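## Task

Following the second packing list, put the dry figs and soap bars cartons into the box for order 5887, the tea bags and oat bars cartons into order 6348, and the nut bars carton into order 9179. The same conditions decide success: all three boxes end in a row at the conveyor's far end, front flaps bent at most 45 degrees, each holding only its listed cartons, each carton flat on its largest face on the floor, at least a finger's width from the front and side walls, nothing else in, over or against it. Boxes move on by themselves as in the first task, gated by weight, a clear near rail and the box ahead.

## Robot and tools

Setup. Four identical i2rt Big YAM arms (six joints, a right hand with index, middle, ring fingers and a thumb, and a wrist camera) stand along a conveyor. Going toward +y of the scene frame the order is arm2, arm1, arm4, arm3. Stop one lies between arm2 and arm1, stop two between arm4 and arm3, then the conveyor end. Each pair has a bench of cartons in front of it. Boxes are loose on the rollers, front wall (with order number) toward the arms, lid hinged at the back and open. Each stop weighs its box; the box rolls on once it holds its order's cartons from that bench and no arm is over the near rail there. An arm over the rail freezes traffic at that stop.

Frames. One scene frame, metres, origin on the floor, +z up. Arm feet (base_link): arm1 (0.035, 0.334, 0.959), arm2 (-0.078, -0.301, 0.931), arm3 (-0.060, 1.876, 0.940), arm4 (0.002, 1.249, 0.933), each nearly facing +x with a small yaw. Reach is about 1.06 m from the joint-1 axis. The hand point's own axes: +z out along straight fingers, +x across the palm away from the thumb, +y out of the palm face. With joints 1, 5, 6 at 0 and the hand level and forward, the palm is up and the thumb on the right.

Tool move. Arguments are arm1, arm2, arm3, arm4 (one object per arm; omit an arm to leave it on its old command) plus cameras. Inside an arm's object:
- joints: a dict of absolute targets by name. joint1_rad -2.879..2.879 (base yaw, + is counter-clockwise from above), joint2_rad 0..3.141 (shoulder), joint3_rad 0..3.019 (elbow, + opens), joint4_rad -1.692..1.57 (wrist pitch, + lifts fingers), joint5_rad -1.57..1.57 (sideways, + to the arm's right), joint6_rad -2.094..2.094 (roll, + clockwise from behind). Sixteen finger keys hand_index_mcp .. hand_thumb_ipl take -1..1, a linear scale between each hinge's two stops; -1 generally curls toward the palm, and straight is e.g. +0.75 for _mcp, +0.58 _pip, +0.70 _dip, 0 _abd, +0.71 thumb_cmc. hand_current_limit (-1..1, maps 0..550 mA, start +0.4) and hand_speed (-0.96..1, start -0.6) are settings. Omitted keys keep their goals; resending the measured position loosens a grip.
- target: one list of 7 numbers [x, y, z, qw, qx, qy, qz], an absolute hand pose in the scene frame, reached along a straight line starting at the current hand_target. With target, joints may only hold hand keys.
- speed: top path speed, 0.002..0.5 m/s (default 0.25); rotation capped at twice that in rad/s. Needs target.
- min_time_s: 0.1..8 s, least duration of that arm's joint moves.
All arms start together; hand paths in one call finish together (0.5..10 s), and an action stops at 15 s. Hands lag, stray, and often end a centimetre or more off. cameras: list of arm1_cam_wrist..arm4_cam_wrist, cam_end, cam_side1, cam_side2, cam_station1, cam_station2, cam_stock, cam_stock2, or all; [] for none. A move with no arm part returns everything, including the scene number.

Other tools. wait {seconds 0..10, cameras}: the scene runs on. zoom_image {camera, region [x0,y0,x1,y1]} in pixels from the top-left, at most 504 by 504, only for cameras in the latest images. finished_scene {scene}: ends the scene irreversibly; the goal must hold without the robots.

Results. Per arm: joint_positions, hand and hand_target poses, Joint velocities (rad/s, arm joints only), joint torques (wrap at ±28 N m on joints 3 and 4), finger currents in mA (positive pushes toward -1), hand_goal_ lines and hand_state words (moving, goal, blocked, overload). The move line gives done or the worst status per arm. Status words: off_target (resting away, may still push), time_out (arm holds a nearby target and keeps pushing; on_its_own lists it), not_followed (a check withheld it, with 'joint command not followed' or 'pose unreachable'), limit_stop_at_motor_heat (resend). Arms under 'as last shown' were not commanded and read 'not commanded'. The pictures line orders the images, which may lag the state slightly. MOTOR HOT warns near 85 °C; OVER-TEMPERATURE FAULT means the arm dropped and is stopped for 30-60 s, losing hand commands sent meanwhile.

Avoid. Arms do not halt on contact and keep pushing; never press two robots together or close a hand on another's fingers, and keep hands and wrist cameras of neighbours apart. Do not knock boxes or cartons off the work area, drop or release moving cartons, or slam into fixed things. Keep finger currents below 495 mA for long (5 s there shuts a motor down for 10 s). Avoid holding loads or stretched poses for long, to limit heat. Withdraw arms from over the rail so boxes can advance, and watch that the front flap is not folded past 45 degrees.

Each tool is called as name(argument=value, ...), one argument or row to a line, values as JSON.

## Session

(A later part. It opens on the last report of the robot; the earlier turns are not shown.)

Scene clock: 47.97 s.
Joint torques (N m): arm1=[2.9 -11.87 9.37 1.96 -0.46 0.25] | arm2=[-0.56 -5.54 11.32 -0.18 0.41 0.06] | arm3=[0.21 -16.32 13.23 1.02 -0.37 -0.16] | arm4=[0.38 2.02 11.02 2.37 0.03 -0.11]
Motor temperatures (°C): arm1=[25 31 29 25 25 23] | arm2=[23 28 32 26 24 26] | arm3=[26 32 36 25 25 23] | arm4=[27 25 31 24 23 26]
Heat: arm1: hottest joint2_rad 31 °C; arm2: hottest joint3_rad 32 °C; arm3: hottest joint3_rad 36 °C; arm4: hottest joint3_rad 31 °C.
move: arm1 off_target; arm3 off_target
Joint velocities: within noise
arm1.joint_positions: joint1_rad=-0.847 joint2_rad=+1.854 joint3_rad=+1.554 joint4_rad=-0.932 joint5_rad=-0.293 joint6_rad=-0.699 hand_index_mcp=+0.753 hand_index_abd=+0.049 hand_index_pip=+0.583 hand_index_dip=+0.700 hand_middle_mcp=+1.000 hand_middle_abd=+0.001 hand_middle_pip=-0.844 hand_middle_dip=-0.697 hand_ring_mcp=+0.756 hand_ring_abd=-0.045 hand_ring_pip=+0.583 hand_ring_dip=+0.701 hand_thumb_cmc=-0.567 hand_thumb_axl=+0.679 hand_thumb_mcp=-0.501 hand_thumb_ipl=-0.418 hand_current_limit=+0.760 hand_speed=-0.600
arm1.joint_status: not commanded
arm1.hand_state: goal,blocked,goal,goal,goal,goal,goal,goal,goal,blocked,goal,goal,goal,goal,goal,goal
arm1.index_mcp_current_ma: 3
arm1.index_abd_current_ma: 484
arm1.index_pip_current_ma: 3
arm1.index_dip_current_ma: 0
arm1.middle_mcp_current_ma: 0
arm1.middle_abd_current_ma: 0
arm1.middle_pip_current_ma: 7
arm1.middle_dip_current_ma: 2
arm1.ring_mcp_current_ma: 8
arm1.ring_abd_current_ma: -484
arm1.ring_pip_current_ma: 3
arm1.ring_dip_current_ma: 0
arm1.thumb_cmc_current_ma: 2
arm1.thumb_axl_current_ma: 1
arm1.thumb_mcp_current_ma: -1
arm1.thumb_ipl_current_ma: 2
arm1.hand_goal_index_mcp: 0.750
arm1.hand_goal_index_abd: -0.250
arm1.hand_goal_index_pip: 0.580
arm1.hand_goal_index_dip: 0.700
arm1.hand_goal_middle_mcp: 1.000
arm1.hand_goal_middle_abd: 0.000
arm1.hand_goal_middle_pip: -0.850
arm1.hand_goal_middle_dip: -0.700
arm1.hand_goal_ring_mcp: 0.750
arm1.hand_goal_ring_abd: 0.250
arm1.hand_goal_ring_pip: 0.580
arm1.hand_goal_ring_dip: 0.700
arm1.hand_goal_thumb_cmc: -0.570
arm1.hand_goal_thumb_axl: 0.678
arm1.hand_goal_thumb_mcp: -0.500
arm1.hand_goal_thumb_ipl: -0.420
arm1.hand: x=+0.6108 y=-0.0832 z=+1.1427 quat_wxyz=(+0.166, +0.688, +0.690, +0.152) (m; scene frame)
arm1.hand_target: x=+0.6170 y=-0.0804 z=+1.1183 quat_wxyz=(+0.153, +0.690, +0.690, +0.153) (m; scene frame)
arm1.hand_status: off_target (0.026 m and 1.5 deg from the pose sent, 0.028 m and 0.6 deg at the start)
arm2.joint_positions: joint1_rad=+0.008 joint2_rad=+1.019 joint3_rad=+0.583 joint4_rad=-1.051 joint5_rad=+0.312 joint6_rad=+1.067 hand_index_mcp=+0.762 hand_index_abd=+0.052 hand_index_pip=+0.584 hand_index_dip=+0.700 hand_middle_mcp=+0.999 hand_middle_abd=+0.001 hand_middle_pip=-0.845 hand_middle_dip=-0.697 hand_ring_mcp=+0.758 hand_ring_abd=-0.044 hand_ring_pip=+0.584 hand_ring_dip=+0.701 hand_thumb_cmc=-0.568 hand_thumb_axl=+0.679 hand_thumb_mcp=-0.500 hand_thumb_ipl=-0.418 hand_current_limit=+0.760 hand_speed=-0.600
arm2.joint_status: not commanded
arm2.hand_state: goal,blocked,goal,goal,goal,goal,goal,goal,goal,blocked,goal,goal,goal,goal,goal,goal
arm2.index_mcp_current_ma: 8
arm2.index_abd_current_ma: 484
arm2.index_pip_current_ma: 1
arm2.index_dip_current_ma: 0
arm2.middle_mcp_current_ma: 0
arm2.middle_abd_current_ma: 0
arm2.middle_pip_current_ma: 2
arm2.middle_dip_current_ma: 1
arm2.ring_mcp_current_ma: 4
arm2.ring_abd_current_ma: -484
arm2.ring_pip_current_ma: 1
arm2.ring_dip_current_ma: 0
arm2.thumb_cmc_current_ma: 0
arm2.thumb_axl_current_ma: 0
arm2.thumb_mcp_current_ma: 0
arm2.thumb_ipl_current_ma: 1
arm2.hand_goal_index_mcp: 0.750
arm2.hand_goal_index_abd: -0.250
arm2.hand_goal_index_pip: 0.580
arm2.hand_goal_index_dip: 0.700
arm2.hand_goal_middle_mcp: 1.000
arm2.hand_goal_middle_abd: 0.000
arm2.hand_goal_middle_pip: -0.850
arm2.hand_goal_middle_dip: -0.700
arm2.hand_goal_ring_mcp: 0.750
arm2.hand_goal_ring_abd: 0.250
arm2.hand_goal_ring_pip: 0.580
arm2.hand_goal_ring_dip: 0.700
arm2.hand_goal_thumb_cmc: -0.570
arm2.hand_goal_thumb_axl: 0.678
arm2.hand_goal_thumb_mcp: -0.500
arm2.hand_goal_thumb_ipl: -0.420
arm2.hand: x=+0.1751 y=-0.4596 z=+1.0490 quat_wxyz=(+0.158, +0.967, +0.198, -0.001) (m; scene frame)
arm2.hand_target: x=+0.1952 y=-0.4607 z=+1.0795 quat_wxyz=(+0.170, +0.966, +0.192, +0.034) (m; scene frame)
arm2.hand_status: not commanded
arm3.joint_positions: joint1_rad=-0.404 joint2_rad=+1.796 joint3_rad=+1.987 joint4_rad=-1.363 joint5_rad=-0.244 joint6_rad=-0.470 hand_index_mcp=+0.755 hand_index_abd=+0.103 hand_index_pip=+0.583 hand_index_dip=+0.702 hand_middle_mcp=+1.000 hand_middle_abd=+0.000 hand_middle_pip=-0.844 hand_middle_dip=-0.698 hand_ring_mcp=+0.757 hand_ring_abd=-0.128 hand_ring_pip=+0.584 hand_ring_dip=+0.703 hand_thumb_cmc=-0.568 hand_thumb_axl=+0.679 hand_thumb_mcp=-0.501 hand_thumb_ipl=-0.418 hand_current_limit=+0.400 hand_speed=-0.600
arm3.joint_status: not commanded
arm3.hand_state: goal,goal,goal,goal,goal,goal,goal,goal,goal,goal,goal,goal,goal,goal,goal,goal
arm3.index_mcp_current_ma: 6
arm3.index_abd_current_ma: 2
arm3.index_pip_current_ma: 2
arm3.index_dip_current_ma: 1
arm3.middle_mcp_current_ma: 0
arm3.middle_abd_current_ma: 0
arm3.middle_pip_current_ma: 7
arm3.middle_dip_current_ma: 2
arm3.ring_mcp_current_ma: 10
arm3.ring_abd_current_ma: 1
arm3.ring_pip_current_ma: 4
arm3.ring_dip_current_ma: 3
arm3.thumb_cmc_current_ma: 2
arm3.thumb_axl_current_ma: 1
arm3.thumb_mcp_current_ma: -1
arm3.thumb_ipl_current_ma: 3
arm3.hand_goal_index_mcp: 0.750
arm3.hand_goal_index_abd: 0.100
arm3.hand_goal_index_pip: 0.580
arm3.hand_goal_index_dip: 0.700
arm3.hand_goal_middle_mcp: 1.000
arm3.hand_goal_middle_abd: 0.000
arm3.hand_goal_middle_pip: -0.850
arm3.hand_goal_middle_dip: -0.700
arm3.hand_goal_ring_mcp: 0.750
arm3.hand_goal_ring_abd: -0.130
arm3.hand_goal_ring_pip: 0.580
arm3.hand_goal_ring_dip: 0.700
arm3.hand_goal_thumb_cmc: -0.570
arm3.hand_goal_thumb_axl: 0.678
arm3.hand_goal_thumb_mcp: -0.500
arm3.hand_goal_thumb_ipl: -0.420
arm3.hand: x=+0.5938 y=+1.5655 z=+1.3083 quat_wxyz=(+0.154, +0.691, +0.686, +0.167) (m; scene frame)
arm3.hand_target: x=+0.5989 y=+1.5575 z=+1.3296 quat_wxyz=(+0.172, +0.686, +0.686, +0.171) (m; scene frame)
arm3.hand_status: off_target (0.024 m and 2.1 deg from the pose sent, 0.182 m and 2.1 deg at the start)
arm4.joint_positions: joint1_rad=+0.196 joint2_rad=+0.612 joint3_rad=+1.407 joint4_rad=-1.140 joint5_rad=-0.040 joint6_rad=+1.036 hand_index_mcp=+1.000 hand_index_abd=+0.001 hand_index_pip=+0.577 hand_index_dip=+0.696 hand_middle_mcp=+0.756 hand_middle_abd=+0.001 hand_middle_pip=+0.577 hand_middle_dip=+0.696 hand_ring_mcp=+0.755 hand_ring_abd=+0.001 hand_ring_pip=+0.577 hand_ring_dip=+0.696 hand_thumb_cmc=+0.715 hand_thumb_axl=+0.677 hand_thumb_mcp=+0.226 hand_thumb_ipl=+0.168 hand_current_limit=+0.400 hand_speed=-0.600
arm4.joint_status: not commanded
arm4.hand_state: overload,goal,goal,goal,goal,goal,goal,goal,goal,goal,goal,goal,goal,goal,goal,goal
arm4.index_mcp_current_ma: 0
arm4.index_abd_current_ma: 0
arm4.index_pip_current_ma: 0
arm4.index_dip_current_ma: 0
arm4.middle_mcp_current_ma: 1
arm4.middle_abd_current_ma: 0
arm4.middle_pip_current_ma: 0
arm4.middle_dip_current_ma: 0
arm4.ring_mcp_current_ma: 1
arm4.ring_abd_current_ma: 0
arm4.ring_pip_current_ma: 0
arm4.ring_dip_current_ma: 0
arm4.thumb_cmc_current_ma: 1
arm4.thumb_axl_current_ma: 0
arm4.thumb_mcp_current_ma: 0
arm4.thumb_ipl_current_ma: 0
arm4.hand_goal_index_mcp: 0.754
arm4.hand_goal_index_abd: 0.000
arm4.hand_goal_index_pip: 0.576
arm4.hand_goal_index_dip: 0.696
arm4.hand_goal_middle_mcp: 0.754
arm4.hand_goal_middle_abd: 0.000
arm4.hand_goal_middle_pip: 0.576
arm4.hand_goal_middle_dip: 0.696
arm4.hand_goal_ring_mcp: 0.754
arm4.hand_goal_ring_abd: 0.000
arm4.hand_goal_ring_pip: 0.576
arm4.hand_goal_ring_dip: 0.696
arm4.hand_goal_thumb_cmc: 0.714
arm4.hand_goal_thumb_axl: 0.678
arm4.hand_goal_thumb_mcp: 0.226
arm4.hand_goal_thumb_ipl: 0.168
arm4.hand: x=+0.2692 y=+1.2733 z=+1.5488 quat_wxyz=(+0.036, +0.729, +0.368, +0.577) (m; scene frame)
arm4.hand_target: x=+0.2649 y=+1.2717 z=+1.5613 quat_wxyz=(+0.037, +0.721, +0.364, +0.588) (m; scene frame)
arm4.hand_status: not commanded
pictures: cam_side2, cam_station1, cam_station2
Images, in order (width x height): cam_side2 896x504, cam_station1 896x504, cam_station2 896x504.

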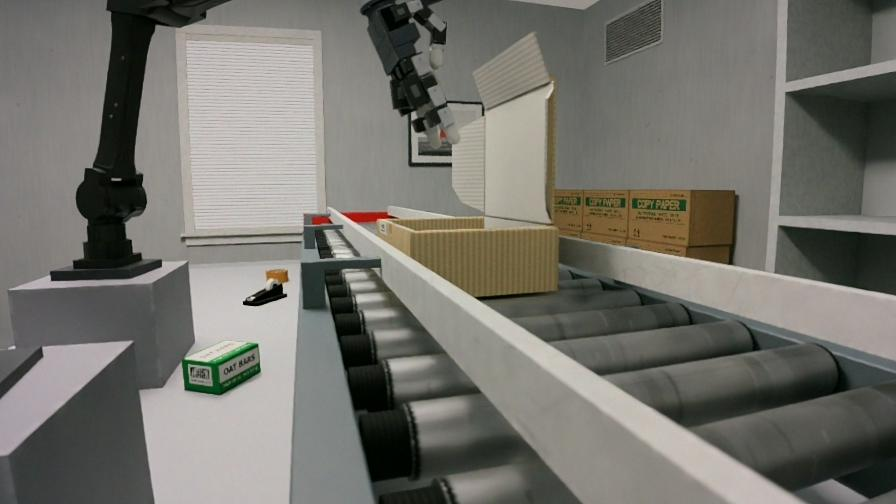

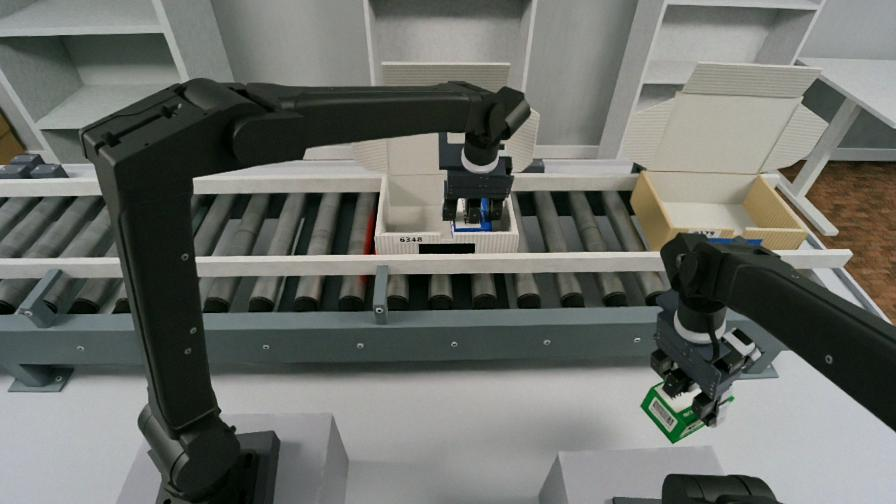

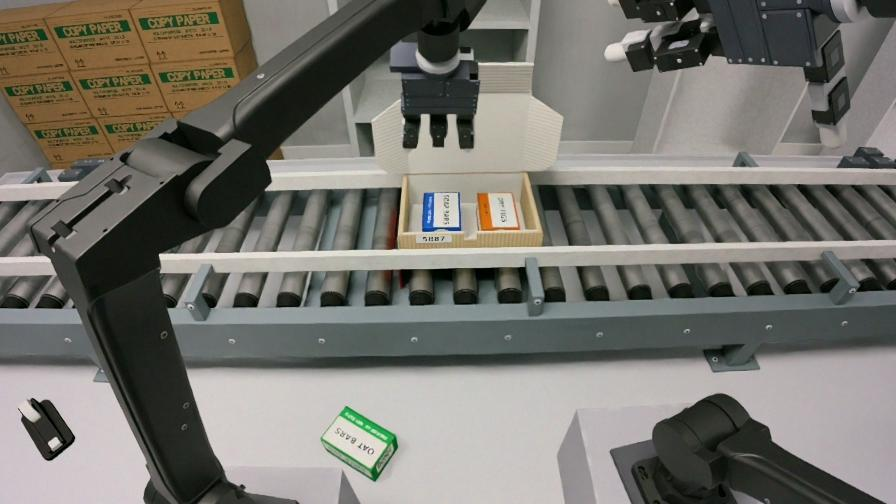

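move(
  arm1={"joints": {"hand_index_abd": 0.12, "hand_ring_abd": -0.115, "hand_current_limit": 0.4}},
  arm3={"target": [0.26, 1.66, 1.33, 0.153, 0.6903, 0.6903, 0.153], "speed": 0.25},
  cameras=["cam_station1", "cam_station2", "cam_stock2"],
)

zoom_image(
  camera="cam_station1",
  region=[365, 160, 535, 260],
)

zoom_image(
  camera="cam_stock2",
  region=[380, 170, 520, 290],
)

Scene clock: 51.27 s.
Joint torques (N m): arm1=[3.08 -11.69 9.42 1.74 -0.47 0.25] | arm2=[-0.67 -6.01 11.37 -0.1 0.46 0] | arm3=[0.38 -5.83 8.51 0.72 -0.54 -0.13] | arm4=[0.44 2.02 11 2.36 0.03 -0.11]
Motor temperatures (°C): arm1=[25 31 29 25 25 23] | arm2=[23 28 33 26 24 26] | arm3=[26 32 37 25 25 23] | arm4=[27 25 31 24 23 26]
Heat: arm1: hottest joint2_rad 31 °C; arm2: hottest joint3_rad 33 °C; arm3: hottest joint3_rad 37 °C; arm4: hottest joint3_rad 31 °C.
move: arm1 done; arm3 done
Joint velocities: within noise
arm1.joint_positions: joint1_rad=-0.847 joint2_rad=+1.854 joint3_rad=+1.554 joint4_rad=-0.926 joint5_rad=-0.293 joint6_rad=-0.698 hand_index_mcp=+0.753 hand_index_abd=+0.117 hand_index_pip=+0.583 hand_index_dip=+0.700 hand_middle_mcp=+1.000 hand_middle_abd=+0.001 hand_middle_pip=-0.844 hand_middle_dip=-0.697 hand_ring_mcp=+0.752 hand_ring_abd=-0.112 hand_ring_pip=+0.583 hand_ring_dip=+0.701 hand_thumb_cmc=-0.567 hand_thumb_axl=+0.679 hand_thumb_mcp=-0.501 hand_thumb_ipl=-0.418 hand_current_limit=+0.400 hand_speed=-0.600
arm1.joint_status: all done
arm1.hand_state: goal,goal,goal,goal,goal,goal,goal,goal,goal,goal,goal,goal,goal,goal,goal,goal
arm1.index_mcp_current_ma: 3
arm1.index_abd_current_ma: -2
arm1.index_pip_current_ma: 2
arm1.index_dip_current_ma: 0
arm1.middle_mcp_current_ma: 0
arm1.middle_abd_current_ma: 0
arm1.middle_pip_current_ma: 7
arm1.middle_dip_current_ma: 2
arm1.ring_mcp_current_ma: 1
arm1.ring_abd_current_ma: 2
arm1.ring_pip_current_ma: 2
arm1.ring_dip_current_ma: 0
arm1.thumb_cmc_current_ma: 2
arm1.thumb_axl_current_ma: 1
arm1.thumb_mcp_current_ma: -1
arm1.thumb_ipl_current_ma: 2
arm1.hand_goal_index_mcp: 0.750
arm1.hand_goal_index_abd: 0.120
arm1.hand_goal_index_pip: 0.580
arm1.hand_goal_index_dip: 0.700
arm1.hand_goal_middle_mcp: 1.000
arm1.hand_goal_middle_abd: 0.000
arm1.hand_goal_middle_pip: -0.850
arm1.hand_goal_middle_dip: -0.700
arm1.hand_goal_ring_mcp: 0.750
arm1.hand_goal_ring_abd: -0.114
arm1.hand_goal_ring_pip: 0.580
arm1.hand_goal_ring_dip: 0.700
arm1.hand_goal_thumb_cmc: -0.570
arm1.hand_goal_thumb_axl: 0.678
arm1.hand_goal_thumb_mcp: -0.500
arm1.hand_goal_thumb_ipl: -0.420
arm1.hand: x=+0.6117 y=-0.0841 z=+1.1437 quat_wxyz=(+0.169, +0.687, +0.690, +0.153) (m; scene frame)
arm1.hand_target: x=+0.6170 y=-0.0804 z=+1.1183 quat_wxyz=(+0.153, +0.690, +0.690, +0.153) (m; scene frame)
arm1.hand_status: not commanded
arm2, arm4: as last shown
arm3.joint_positions: joint1_rad=-0.732 joint2_rad=+0.976 joint3_rad=+1.242 joint4_rad=-1.529 joint5_rad=-0.329 joint6_rad=-0.800 hand_index_mcp=+0.754 hand_index_abd=+0.102 hand_index_pip=+0.583 hand_index_dip=+0.702 hand_middle_mcp=+1.000 hand_middle_abd=+0.000 hand_middle_pip=-0.844 hand_middle_dip=-0.698 hand_ring_mcp=+0.755 hand_ring_abd=-0.128 hand_ring_pip=+0.583 hand_ring_dip=+0.703 hand_thumb_cmc=-0.568 hand_thumb_axl=+0.679 hand_thumb_mcp=-0.501 hand_thumb_ipl=-0.418 hand_current_limit=+0.400 hand_speed=-0.600
arm3.joint_status: not commanded
arm3.hand_state: goal,goal,goal,goal,goal,goal,goal,goal,goal,goal,goal,goal,goal,goal,goal,goal
arm3.index_mcp_current_ma: 5
arm3.index_abd_current_ma: 2
arm3.index_pip_current_ma: 2
arm3.index_dip_current_ma: 1
arm3.middle_mcp_current_ma: 0
arm3.middle_abd_current_ma: 0
arm3.middle_pip_current_ma: 7
arm3.middle_dip_current_ma: 2
arm3.ring_mcp_current_ma: 6
arm3.ring_abd_current_ma: 1
arm3.ring_pip_current_ma: 3
arm3.ring_dip_current_ma: 3
arm3.thumb_cmc_current_ma: 2
arm3.thumb_axl_current_ma: 1
arm3.thumb_mcp_current_ma: -1
arm3.thumb_ipl_current_ma: 3
arm3.hand_goal_index_mcp: 0.750
arm3.hand_goal_index_abd: 0.100
arm3.hand_goal_index_pip: 0.580
arm3.hand_goal_index_dip: 0.700
arm3.hand_goal_middle_mcp: 1.000
arm3.hand_goal_middle_abd: 0.000
arm3.hand_goal_middle_pip: -0.850
arm3.hand_goal_middle_dip: -0.700
arm3.hand_goal_ring_mcp: 0.750
arm3.hand_goal_ring_abd: -0.130
arm3.hand_goal_ring_pip: 0.580
arm3.hand_goal_ring_dip: 0.700
arm3.hand_goal_thumb_cmc: -0.570
arm3.hand_goal_thumb_axl: 0.678
arm3.hand_goal_thumb_mcp: -0.500
arm3.hand_goal_thumb_ipl: -0.420
arm3.hand: x=+0.2624 y=+1.6588 z=+1.3312 quat_wxyz=(+0.157, +0.691, +0.689, +0.152) (m; scene frame)
arm3.hand_target: x=+0.2600 y=+1.6600 z=+1.3300 quat_wxyz=(+0.153, +0.690, +0.690, +0.153) (m; scene frame)
arm3.hand_status: done (0.003 m and 0.5 deg from the pose sent, 0.348 m and 1.7 deg at the start)
pictures: cam_station1, cam_station2, cam_stock2
Images, in order (width x height): cam_station1 896x504, cam_station2 896x504, cam_stock2 896x504.

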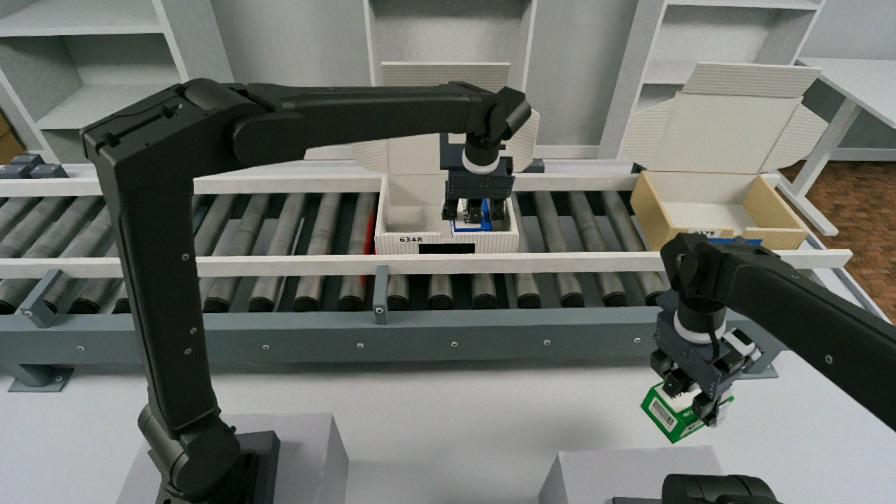

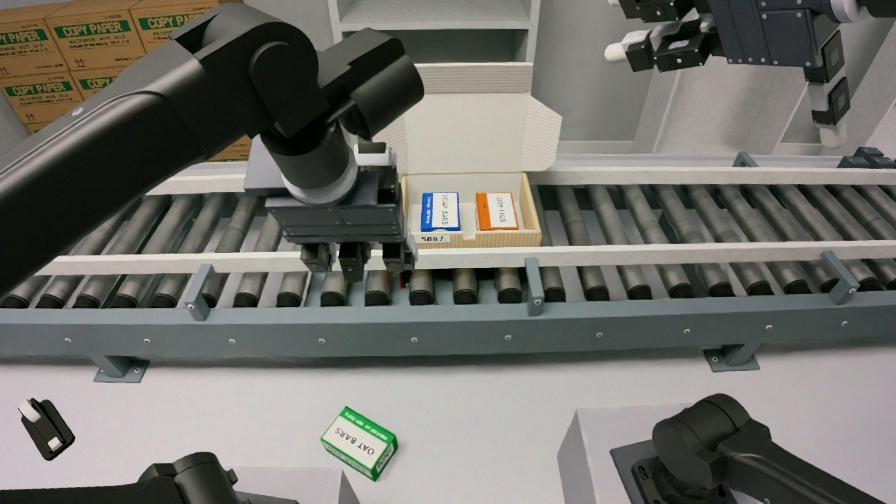

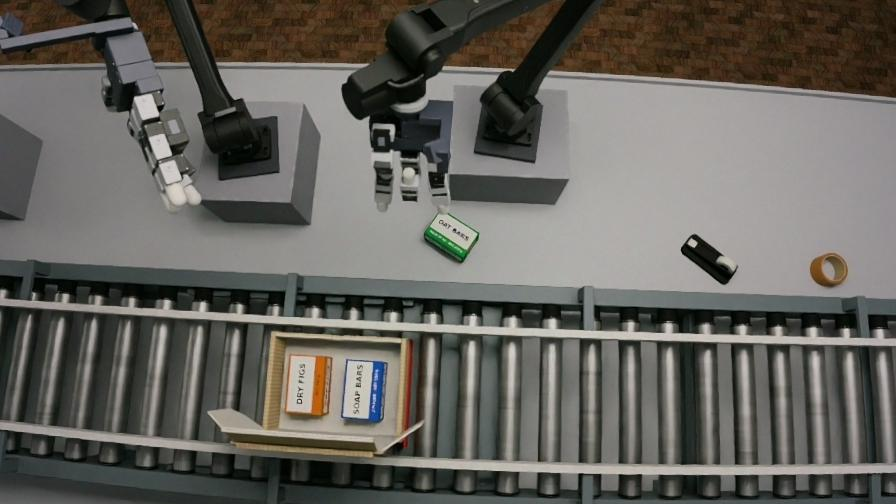

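Scaled by 2.965.

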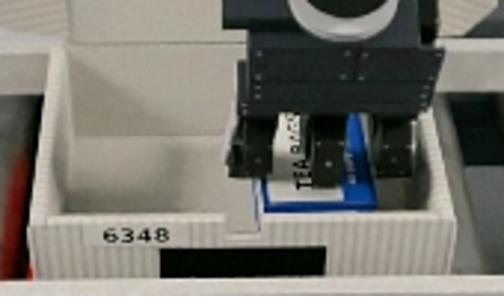

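Scaled by 3.600.

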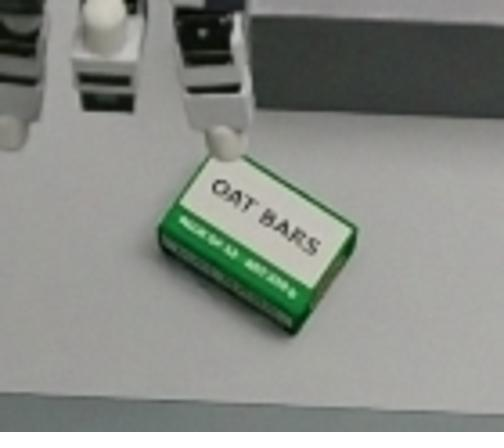

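zoom_image(
  camera="cam_station2",
  region=[300, 390, 420, 490],
)

zoom_image(
  camera="cam_stock2",
  region=[415, 200, 490, 270],
)

Scaled by 4.200.

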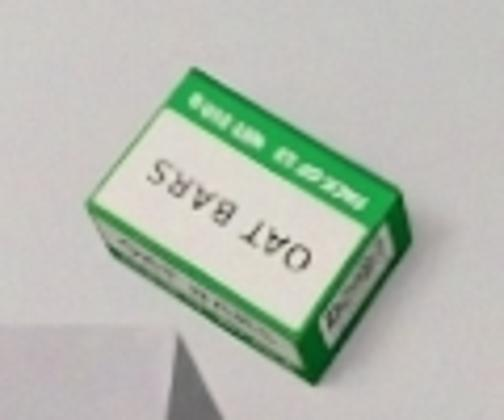

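Scaled by 6.720.

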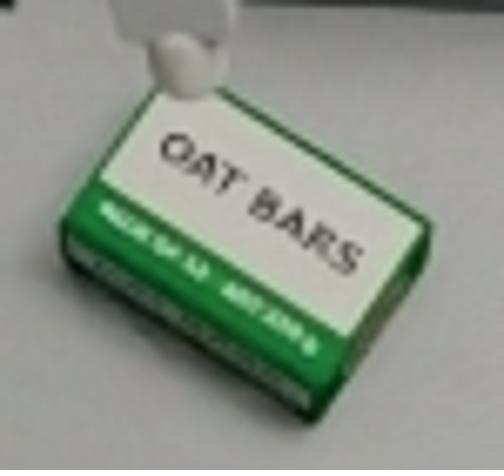

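move(
  arm1={"target": [0.612, -0.082, 1.33, 0.153, 0.6903, 0.6903, 0.153], "speed": 0.15},
  arm3={"target": [0.208, 1.756, 1.06, 0.0435, 0.2466, 0.9534, 0.1681], "speed": 0.2, "joints": {"hand_index_abd": 0.3, "hand_ring_abd": -0.3}},
  cameras=["cam_station1", "cam_side1", "cam_stock2", "arm3_cam_wrist", "cam_end"],
)

zoom_image(
  camera="cam_station1",
  region=[365, 100, 535, 260],
)

zoom_image(
  camera="cam_side1",
  region=[280, 60, 560, 360],
)

zoom_image(
  camera="arm3_cam_wrist",
  region=[120, 0, 420, 200],
)

Scene clock: 55.37 s.
Joint torques (N m): arm1=[2.26 -13.92 14.3 0.94 -0.62 0.17] | arm2=[0.03 -5.25 11.38 -0.03 0.42 -0.01] | arm3=[1.61 -6.48 6.87 0.42 -0.33 -0.14] | arm4=[0.44 2.02 11 2.37 0.03 -0.11]
Motor temperatures (°C): arm1=[25 31 30 25 25 23] | arm2=[23 28 33 26 24 26] | arm3=[26 32 37 25 25 23] | arm4=[27 25 31 24 23 26]
Heat: arm1: hottest joint2_rad 31 °C; arm2: hottest joint3_rad 33 °C; arm3: hottest joint3_rad 37 °C; arm4: hottest joint3_rad 31 °C.
move: arm1 off_target; arm3 done
Joint velocities: within noise
arm1.joint_positions: joint1_rad=-0.847 joint2_rad=+1.840 joint3_rad=+2.006 joint4_rad=-1.451 joint5_rad=-0.293 joint6_rad=-0.697 hand_index_mcp=+0.750 hand_index_abd=+0.122 hand_index_pip=+0.578 hand_index_dip=+0.700 hand_middle_mcp=+1.000 hand_middle_abd=+0.001 hand_middle_pip=-0.844 hand_middle_dip=-0.697 hand_ring_mcp=+0.750 hand_ring_abd=-0.112 hand_ring_pip=+0.580 hand_ring_dip=+0.701 hand_thumb_cmc=-0.567 hand_thumb_axl=+0.679 hand_thumb_mcp=-0.501 hand_thumb_ipl=-0.418 hand_current_limit=+0.400 hand_speed=-0.600
arm1.joint_status: not commanded
arm1.hand_state: goal,goal,goal,goal,goal,goal,goal,goal,goal,goal,goal,goal,goal,goal,goal,goal
arm1.index_mcp_current_ma: 0
arm1.index_abd_current_ma: 2
arm1.index_pip_current_ma: -2
arm1.index_dip_current_ma: 0
arm1.middle_mcp_current_ma: 0
arm1.middle_abd_current_ma: 0
arm1.middle_pip_current_ma: 7
arm1.middle_dip_current_ma: 2
arm1.ring_mcp_current_ma: 0
arm1.ring_abd_current_ma: 2
arm1.ring_pip_current_ma: 0
arm1.ring_dip_current_ma: 0
arm1.thumb_cmc_current_ma: 2
arm1.thumb_axl_current_ma: 1
arm1.thumb_mcp_current_ma: -1
arm1.thumb_ipl_current_ma: 2
arm1.hand_goal_index_mcp: 0.750
arm1.hand_goal_index_abd: 0.120
arm1.hand_goal_index_pip: 0.580
arm1.hand_goal_index_dip: 0.700
arm1.hand_goal_middle_mcp: 1.000
arm1.hand_goal_middle_abd: 0.000
arm1.hand_goal_middle_pip: -0.850
arm1.hand_goal_middle_dip: -0.700
arm1.hand_goal_ring_mcp: 0.750
arm1.hand_goal_ring_abd: -0.114
arm1.hand_goal_ring_pip: 0.580
arm1.hand_goal_ring_dip: 0.700
arm1.hand_goal_thumb_cmc: -0.570
arm1.hand_goal_thumb_axl: 0.678
arm1.hand_goal_thumb_mcp: -0.500
arm1.hand_goal_thumb_ipl: -0.420
arm1.hand: x=+0.6067 y=-0.0787 z=+1.3132 quat_wxyz=(+0.140, +0.694, +0.690, +0.151) (m; scene frame)
arm1.hand_target: x=+0.6114 y=-0.0817 z=+1.3299 quat_wxyz=(+0.153, +0.690, +0.690, +0.153) (m; scene frame)
arm1.hand_status: off_target (0.018 m and 1.6 deg from the pose sent, 0.186 m and 1.8 deg at the start)
arm2, arm4: as last shown
arm3.joint_positions: joint1_rad=-0.795 joint2_rad=+1.240 joint3_rad=+0.750 joint4_rad=-1.221 joint5_rad=-0.330 joint6_rad=-1.989 hand_index_mcp=+0.754 hand_index_abd=+0.295 hand_index_pip=+0.583 hand_index_dip=+0.702 hand_middle_mcp=+1.000 hand_middle_abd=+0.000 hand_middle_pip=-0.844 hand_middle_dip=-0.698 hand_ring_mcp=+0.755 hand_ring_abd=-0.294 hand_ring_pip=+0.583 hand_ring_dip=+0.703 hand_thumb_cmc=-0.568 hand_thumb_axl=+0.679 hand_thumb_mcp=-0.501 hand_thumb_ipl=-0.418 hand_current_limit=+0.400 hand_speed=-0.600
arm3.joint_status: all done
arm3.hand_state: goal,goal,goal,goal,goal,goal,goal,goal,goal,goal,goal,goal,goal,goal,goal,goal
arm3.index_mcp_current_ma: 5
arm3.index_abd_current_ma: -4
arm3.index_pip_current_ma: 2
arm3.index_dip_current_ma: 1
arm3.middle_mcp_current_ma: 0
arm3.middle_abd_current_ma: 0
arm3.middle_pip_current_ma: 7
arm3.middle_dip_current_ma: 2
arm3.ring_mcp_current_ma: 6
arm3.ring_abd_current_ma: 6
arm3.ring_pip_current_ma: 3
arm3.ring_dip_current_ma: 3
arm3.thumb_cmc_current_ma: 2
arm3.thumb_axl_current_ma: 1
arm3.thumb_mcp_current_ma: -1
arm3.thumb_ipl_current_ma: 3
arm3.hand_goal_index_mcp: 0.750
arm3.hand_goal_index_abd: 0.300
arm3.hand_goal_index_pip: 0.580
arm3.hand_goal_index_dip: 0.700
arm3.hand_goal_middle_mcp: 1.000
arm3.hand_goal_middle_abd: 0.000
arm3.hand_goal_middle_pip: -0.850
arm3.hand_goal_middle_dip: -0.700
arm3.hand_goal_ring_mcp: 0.750
arm3.hand_goal_ring_abd: -0.300
arm3.hand_goal_ring_pip: 0.580
arm3.hand_goal_ring_dip: 0.700
arm3.hand_goal_thumb_cmc: -0.570
arm3.hand_goal_thumb_axl: 0.678
arm3.hand_goal_thumb_mcp: -0.500
arm3.hand_goal_thumb_ipl: -0.420
arm3.hand: x=+0.2069 y=+1.7551 z=+1.0638 quat_wxyz=(+0.045, +0.255, +0.951, +0.169) (m; scene frame)
arm3.hand_target: x=+0.2079 y=+1.7560 z=+1.0600 quat_wxyz=(+0.043, +0.247, +0.953, +0.168) (m; scene frame)
arm3.hand_status: done (0.004 m and 1.1 deg from the pose sent, 0.293 m and 61.5 deg at the start)
pictures: arm3_cam_wrist, cam_end, cam_side1, cam_station1, cam_stock2
Images, in order (width x height): arm3_cam_wrist 672x504, cam_end 896x504, cam_side1 896x504, cam_station1 896x504, cam_stock2 896x504.

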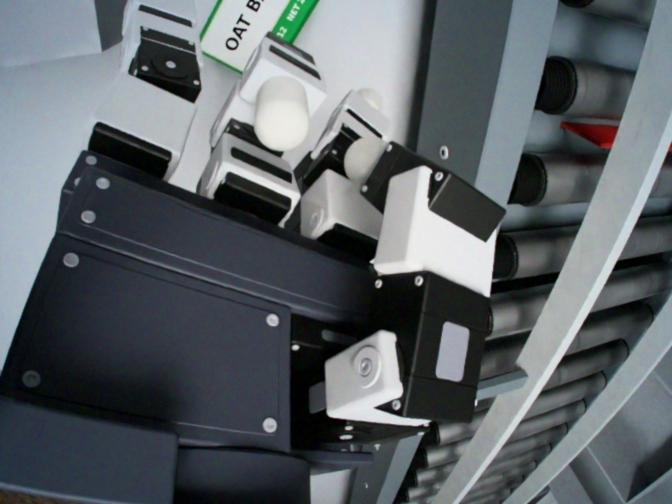

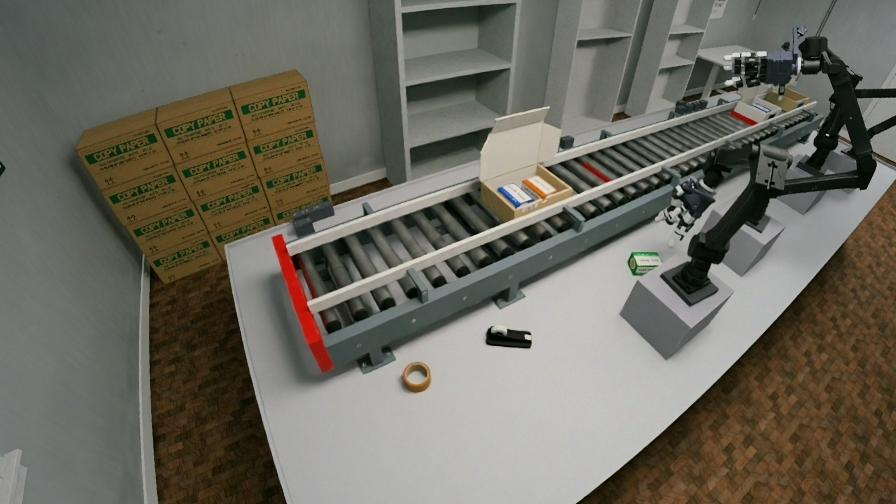

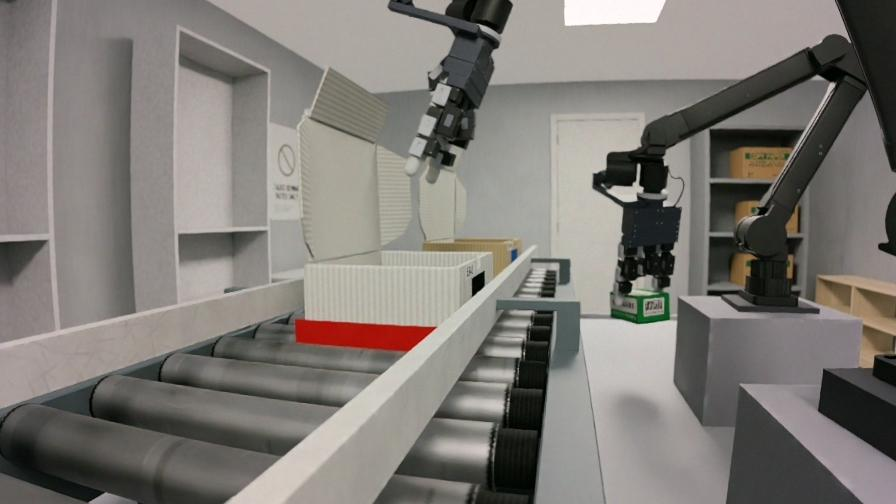

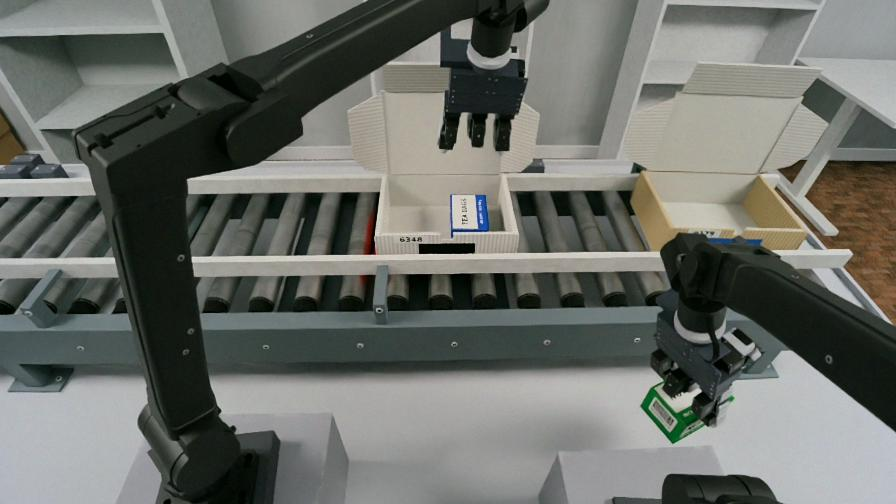

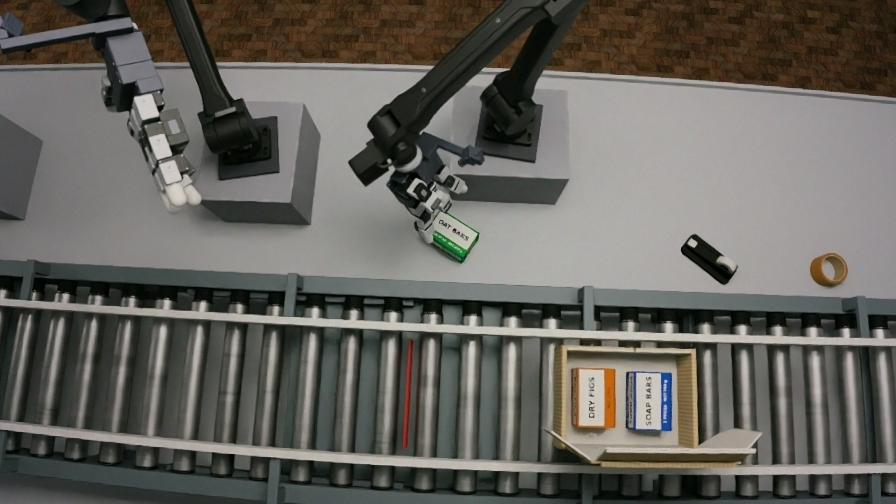

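Scaled by 2.965.

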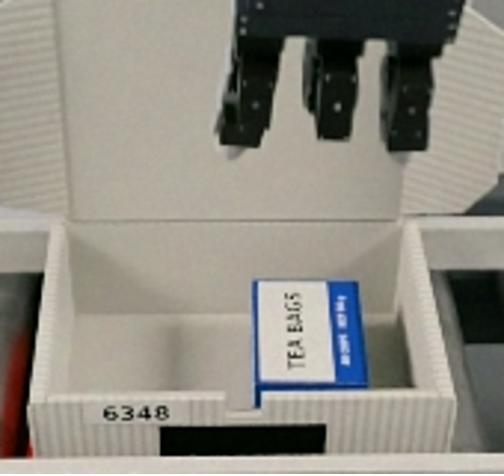

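Scaled by 1.680.

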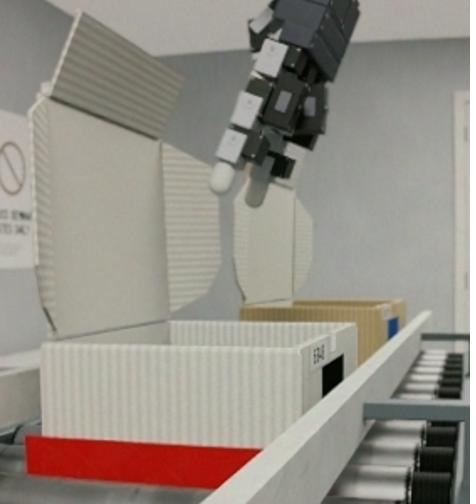

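Scaled by 1.680 from the camera's 672x504 image, which has a finer 960x720 frame.

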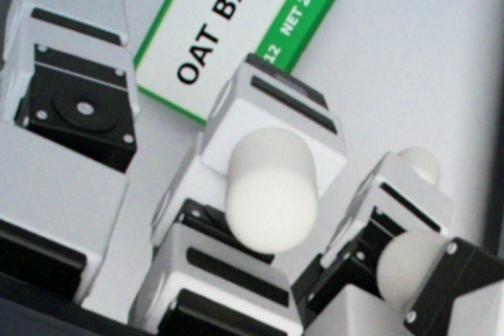

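move(
  arm1={"target": [0.26, 0.13, 1.33, 0.153, 0.6903, 0.6903, 0.153], "speed": 0.25},
  arm3={"target": [0.215, 1.758, 0.965, 0.0435, 0.2466, 0.9534, 0.1681], "speed": 0.15},
  cameras=["cam_station1", "cam_station2", "cam_stock2", "arm3_cam_wrist"],
)

zoom_image(
  camera="cam_station2",
  region=[290, 340, 440, 490],
)

zoom_image(
  camera="cam_stock2",
  region=[380, 170, 520, 290],
)

zoom_image(
  camera="arm3_cam_wrist",
  region=[120, 0, 420, 200],
)

Scene clock: 58.87 s.
Joint torques (N m): arm1=[1.26 -1.32 9.7 0.65 -0.85 0.08] | arm2=[-0.44 -5.54 11.36 -0.17 0.45 0] | arm3=[1.67 -7.47 5.16 0.44 -0.46 0.04] | arm4=[0.44 2.02 11.02 2.36 0.03 -0.11]
Motor temperatures (°C): arm1=[25 31 30 25 25 23] | arm2=[23 28 33 26 24 25] | arm3=[26 32 36 25 25 23] | arm4=[27 25 31 24 23 26]
Heat: arm1: hottest joint2_rad 31 °C; arm2: hottest joint3_rad 33 °C; arm3: hottest joint3_rad 36 °C; arm4: hottest joint3_rad 31 °C.
move: arm1 done; arm3 done
Joint velocities: within noise
arm1.joint_positions: joint1_rad=-1.255 joint2_rad=+0.854 joint3_rad=+1.122 joint4_rad=-1.667 joint5_rad=-0.393 joint6_rad=-1.121 hand_index_mcp=+0.751 hand_index_abd=+0.122 hand_index_pip=+0.578 hand_index_dip=+0.700 hand_middle_mcp=+1.000 hand_middle_abd=+0.001 hand_middle_pip=-0.844 hand_middle_dip=-0.697 hand_ring_mcp=+0.751 hand_ring_abd=-0.112 hand_ring_pip=+0.580 hand_ring_dip=+0.701 hand_thumb_cmc=-0.567 hand_thumb_axl=+0.679 hand_thumb_mcp=-0.501 hand_thumb_ipl=-0.418 hand_current_limit=+0.400 hand_speed=-0.600
arm1.joint_status: not commanded
arm1.hand_state: goal,goal,goal,goal,goal,goal,goal,goal,goal,goal,goal,goal,goal,goal,goal,goal
arm1.index_mcp_current_ma: 1
arm1.index_abd_current_ma: 2
arm1.index_pip_current_ma: -1
arm1.index_dip_current_ma: 0
arm1.middle_mcp_current_ma: 0
arm1.middle_abd_current_ma: 0
arm1.middle_pip_current_ma: 7
arm1.middle_dip_current_ma: 2
arm1.ring_mcp_current_ma: 1
arm1.ring_abd_current_ma: 2
arm1.ring_pip_current_ma: 0
arm1.ring_dip_current_ma: 0
arm1.thumb_cmc_current_ma: 2
arm1.thumb_axl_current_ma: 1
arm1.thumb_mcp_current_ma: -1
arm1.thumb_ipl_current_ma: 2
arm1.hand_goal_index_mcp: 0.750
arm1.hand_goal_index_abd: 0.120
arm1.hand_goal_index_pip: 0.580
arm1.hand_goal_index_dip: 0.700
arm1.hand_goal_middle_mcp: 1.000
arm1.hand_goal_middle_abd: 0.000
arm1.hand_goal_middle_pip: -0.850
arm1.hand_goal_middle_dip: -0.700
arm1.hand_goal_ring_mcp: 0.750
arm1.hand_goal_ring_abd: -0.114
arm1.hand_goal_ring_pip: 0.580
arm1.hand_goal_ring_dip: 0.700
arm1.hand_goal_thumb_cmc: -0.570
arm1.hand_goal_thumb_axl: 0.678
arm1.hand_goal_thumb_mcp: -0.500
arm1.hand_goal_thumb_ipl: -0.420
arm1.hand: x=+0.2626 y=+0.1300 z=+1.3301 quat_wxyz=(+0.154, +0.690, +0.691, +0.152) (m; scene frame)
arm1.hand_target: x=+0.2600 y=+0.1300 z=+1.3301 quat_wxyz=(+0.153, +0.690, +0.690, +0.153) (m; scene frame)
arm1.hand_status: done (0.003 m and 0.2 deg from the pose sent, 0.405 m and 1.6 deg at the start)
arm2, arm4: as last shown
arm3.joint_positions: joint1_rad=-0.770 joint2_rad=+1.444 joint3_rad=+0.631 joint4_rad=-0.885 joint5_rad=-0.330 joint6_rad=-1.984 hand_index_mcp=+0.754 hand_index_abd=+0.295 hand_index_pip=+0.583 hand_index_dip=+0.702 hand_middle_mcp=+1.000 hand_middle_abd=+0.000 hand_middle_pip=-0.844 hand_middle_dip=-0.698 hand_ring_mcp=+0.755 hand_ring_abd=-0.294 hand_ring_pip=+0.583 hand_ring_dip=+0.703 hand_thumb_cmc=-0.568 hand_thumb_axl=+0.679 hand_thumb_mcp=-0.501 hand_thumb_ipl=-0.418 hand_current_limit=+0.400 hand_speed=-0.600
arm3.joint_status: not commanded
arm3.hand_state: goal,goal,goal,goal,goal,goal,goal,goal,goal,goal,goal,goal,goal,goal,goal,goal
arm3.index_mcp_current_ma: 5
arm3.index_abd_current_ma: -4
arm3.index_pip_current_ma: 2
arm3.index_dip_current_ma: 1
arm3.middle_mcp_current_ma: 0
arm3.middle_abd_current_ma: 0
arm3.middle_pip_current_ma: 7
arm3.middle_dip_current_ma: 2
arm3.ring_mcp_current_ma: 6
arm3.ring_abd_current_ma: 6
arm3.ring_pip_current_ma: 3
arm3.ring_dip_current_ma: 3
arm3.thumb_cmc_current_ma: 2
arm3.thumb_axl_current_ma: 1
arm3.thumb_mcp_current_ma: -1
arm3.thumb_ipl_current_ma: 3
arm3.hand_goal_index_mcp: 0.750
arm3.hand_goal_index_abd: 0.300
arm3.hand_goal_index_pip: 0.580
arm3.hand_goal_index_dip: 0.700
arm3.hand_goal_middle_mcp: 1.000
arm3.hand_goal_middle_abd: 0.000
arm3.hand_goal_middle_pip: -0.850
arm3.hand_goal_middle_dip: -0.700
arm3.hand_goal_ring_mcp: 0.750
arm3.hand_goal_ring_abd: -0.300
arm3.hand_goal_ring_pip: 0.580
arm3.hand_goal_ring_dip: 0.700
arm3.hand_goal_thumb_cmc: -0.570
arm3.hand_goal_thumb_axl: 0.678
arm3.hand_goal_thumb_mcp: -0.500
arm3.hand_goal_thumb_ipl: -0.420
arm3.hand: x=+0.2135 y=+1.7563 z=+0.9694 quat_wxyz=(+0.047, +0.245, +0.954, +0.166) (m; scene frame)
arm3.hand_target: x=+0.2148 y=+1.7582 z=+0.9651 quat_wxyz=(+0.043, +0.247, +0.953, +0.168) (m; scene frame)
arm3.hand_status: done (0.005 m and 0.5 deg from the pose sent, 0.099 m and 1.1 deg at the start)
pictures: arm3_cam_wrist, cam_station1, cam_station2, cam_stock2
Images, in order (width x height): arm3_cam_wrist 672x504, cam_station1 896x504, cam_station2 896x504, cam_stock2 896x504.

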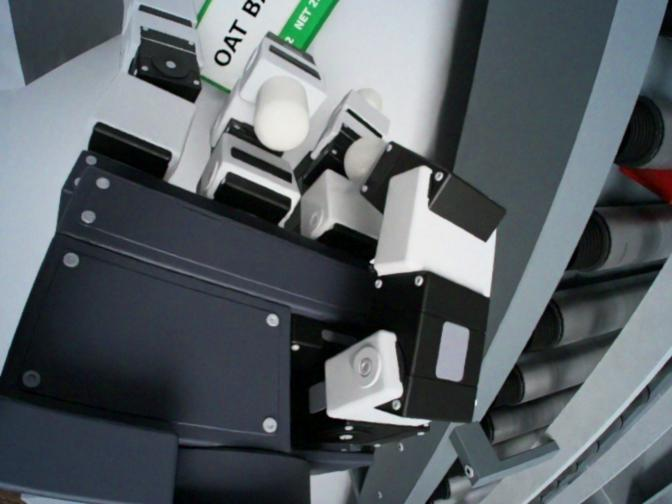

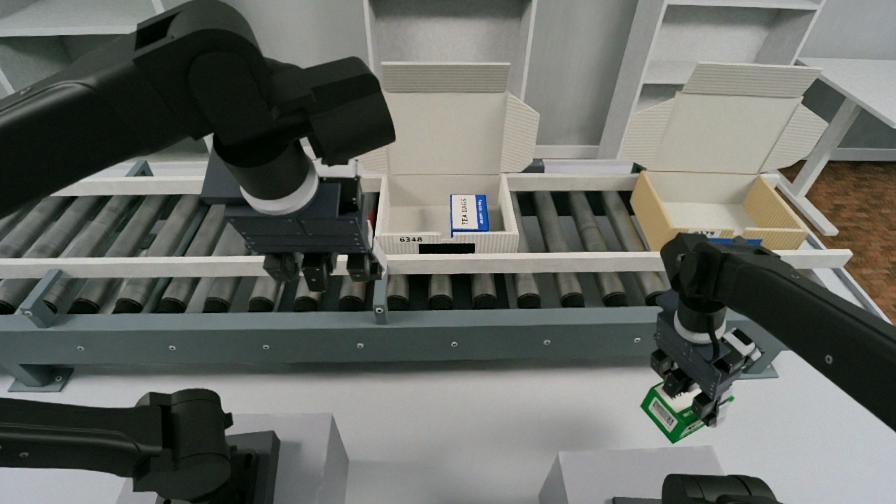

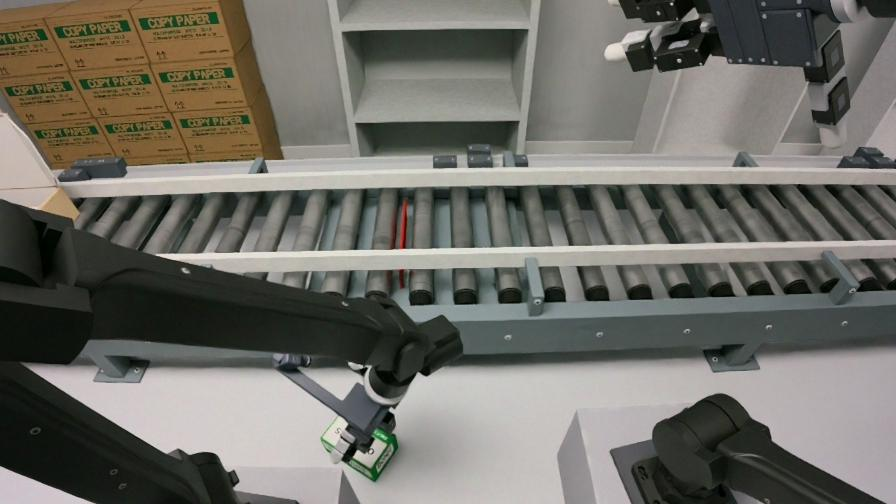

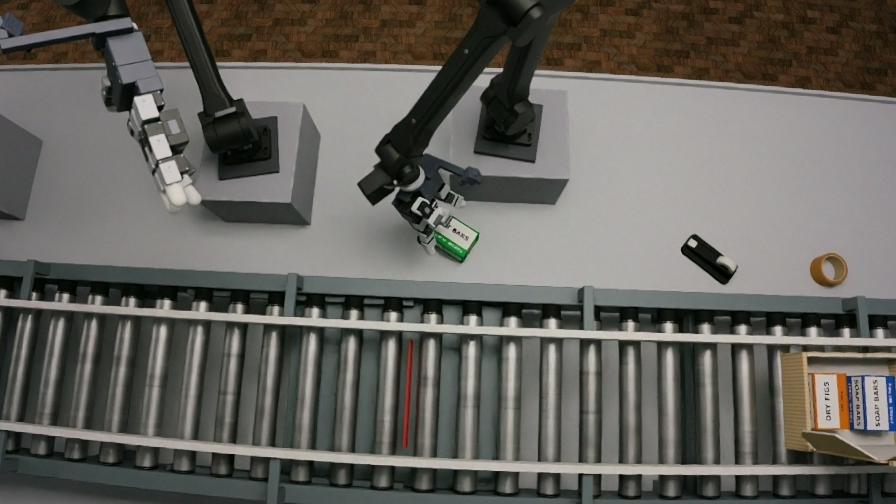

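Scaled by 3.360.

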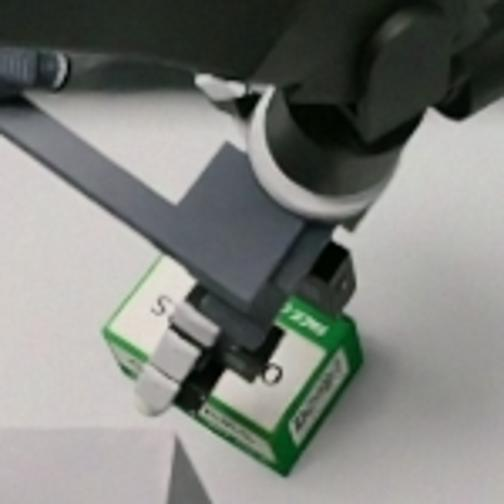

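Scaled by 3.600.

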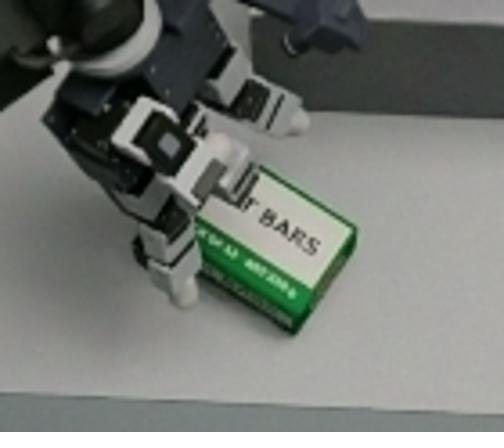

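Scaled by 1.680 from the camera's 672x504 image, which has a finer 960x720 frame.

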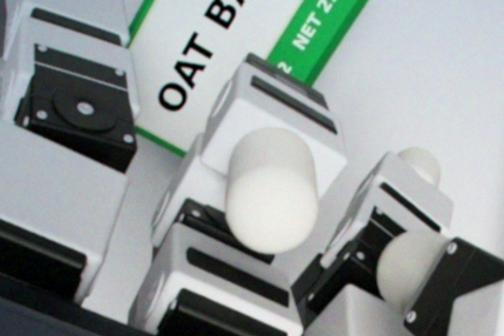

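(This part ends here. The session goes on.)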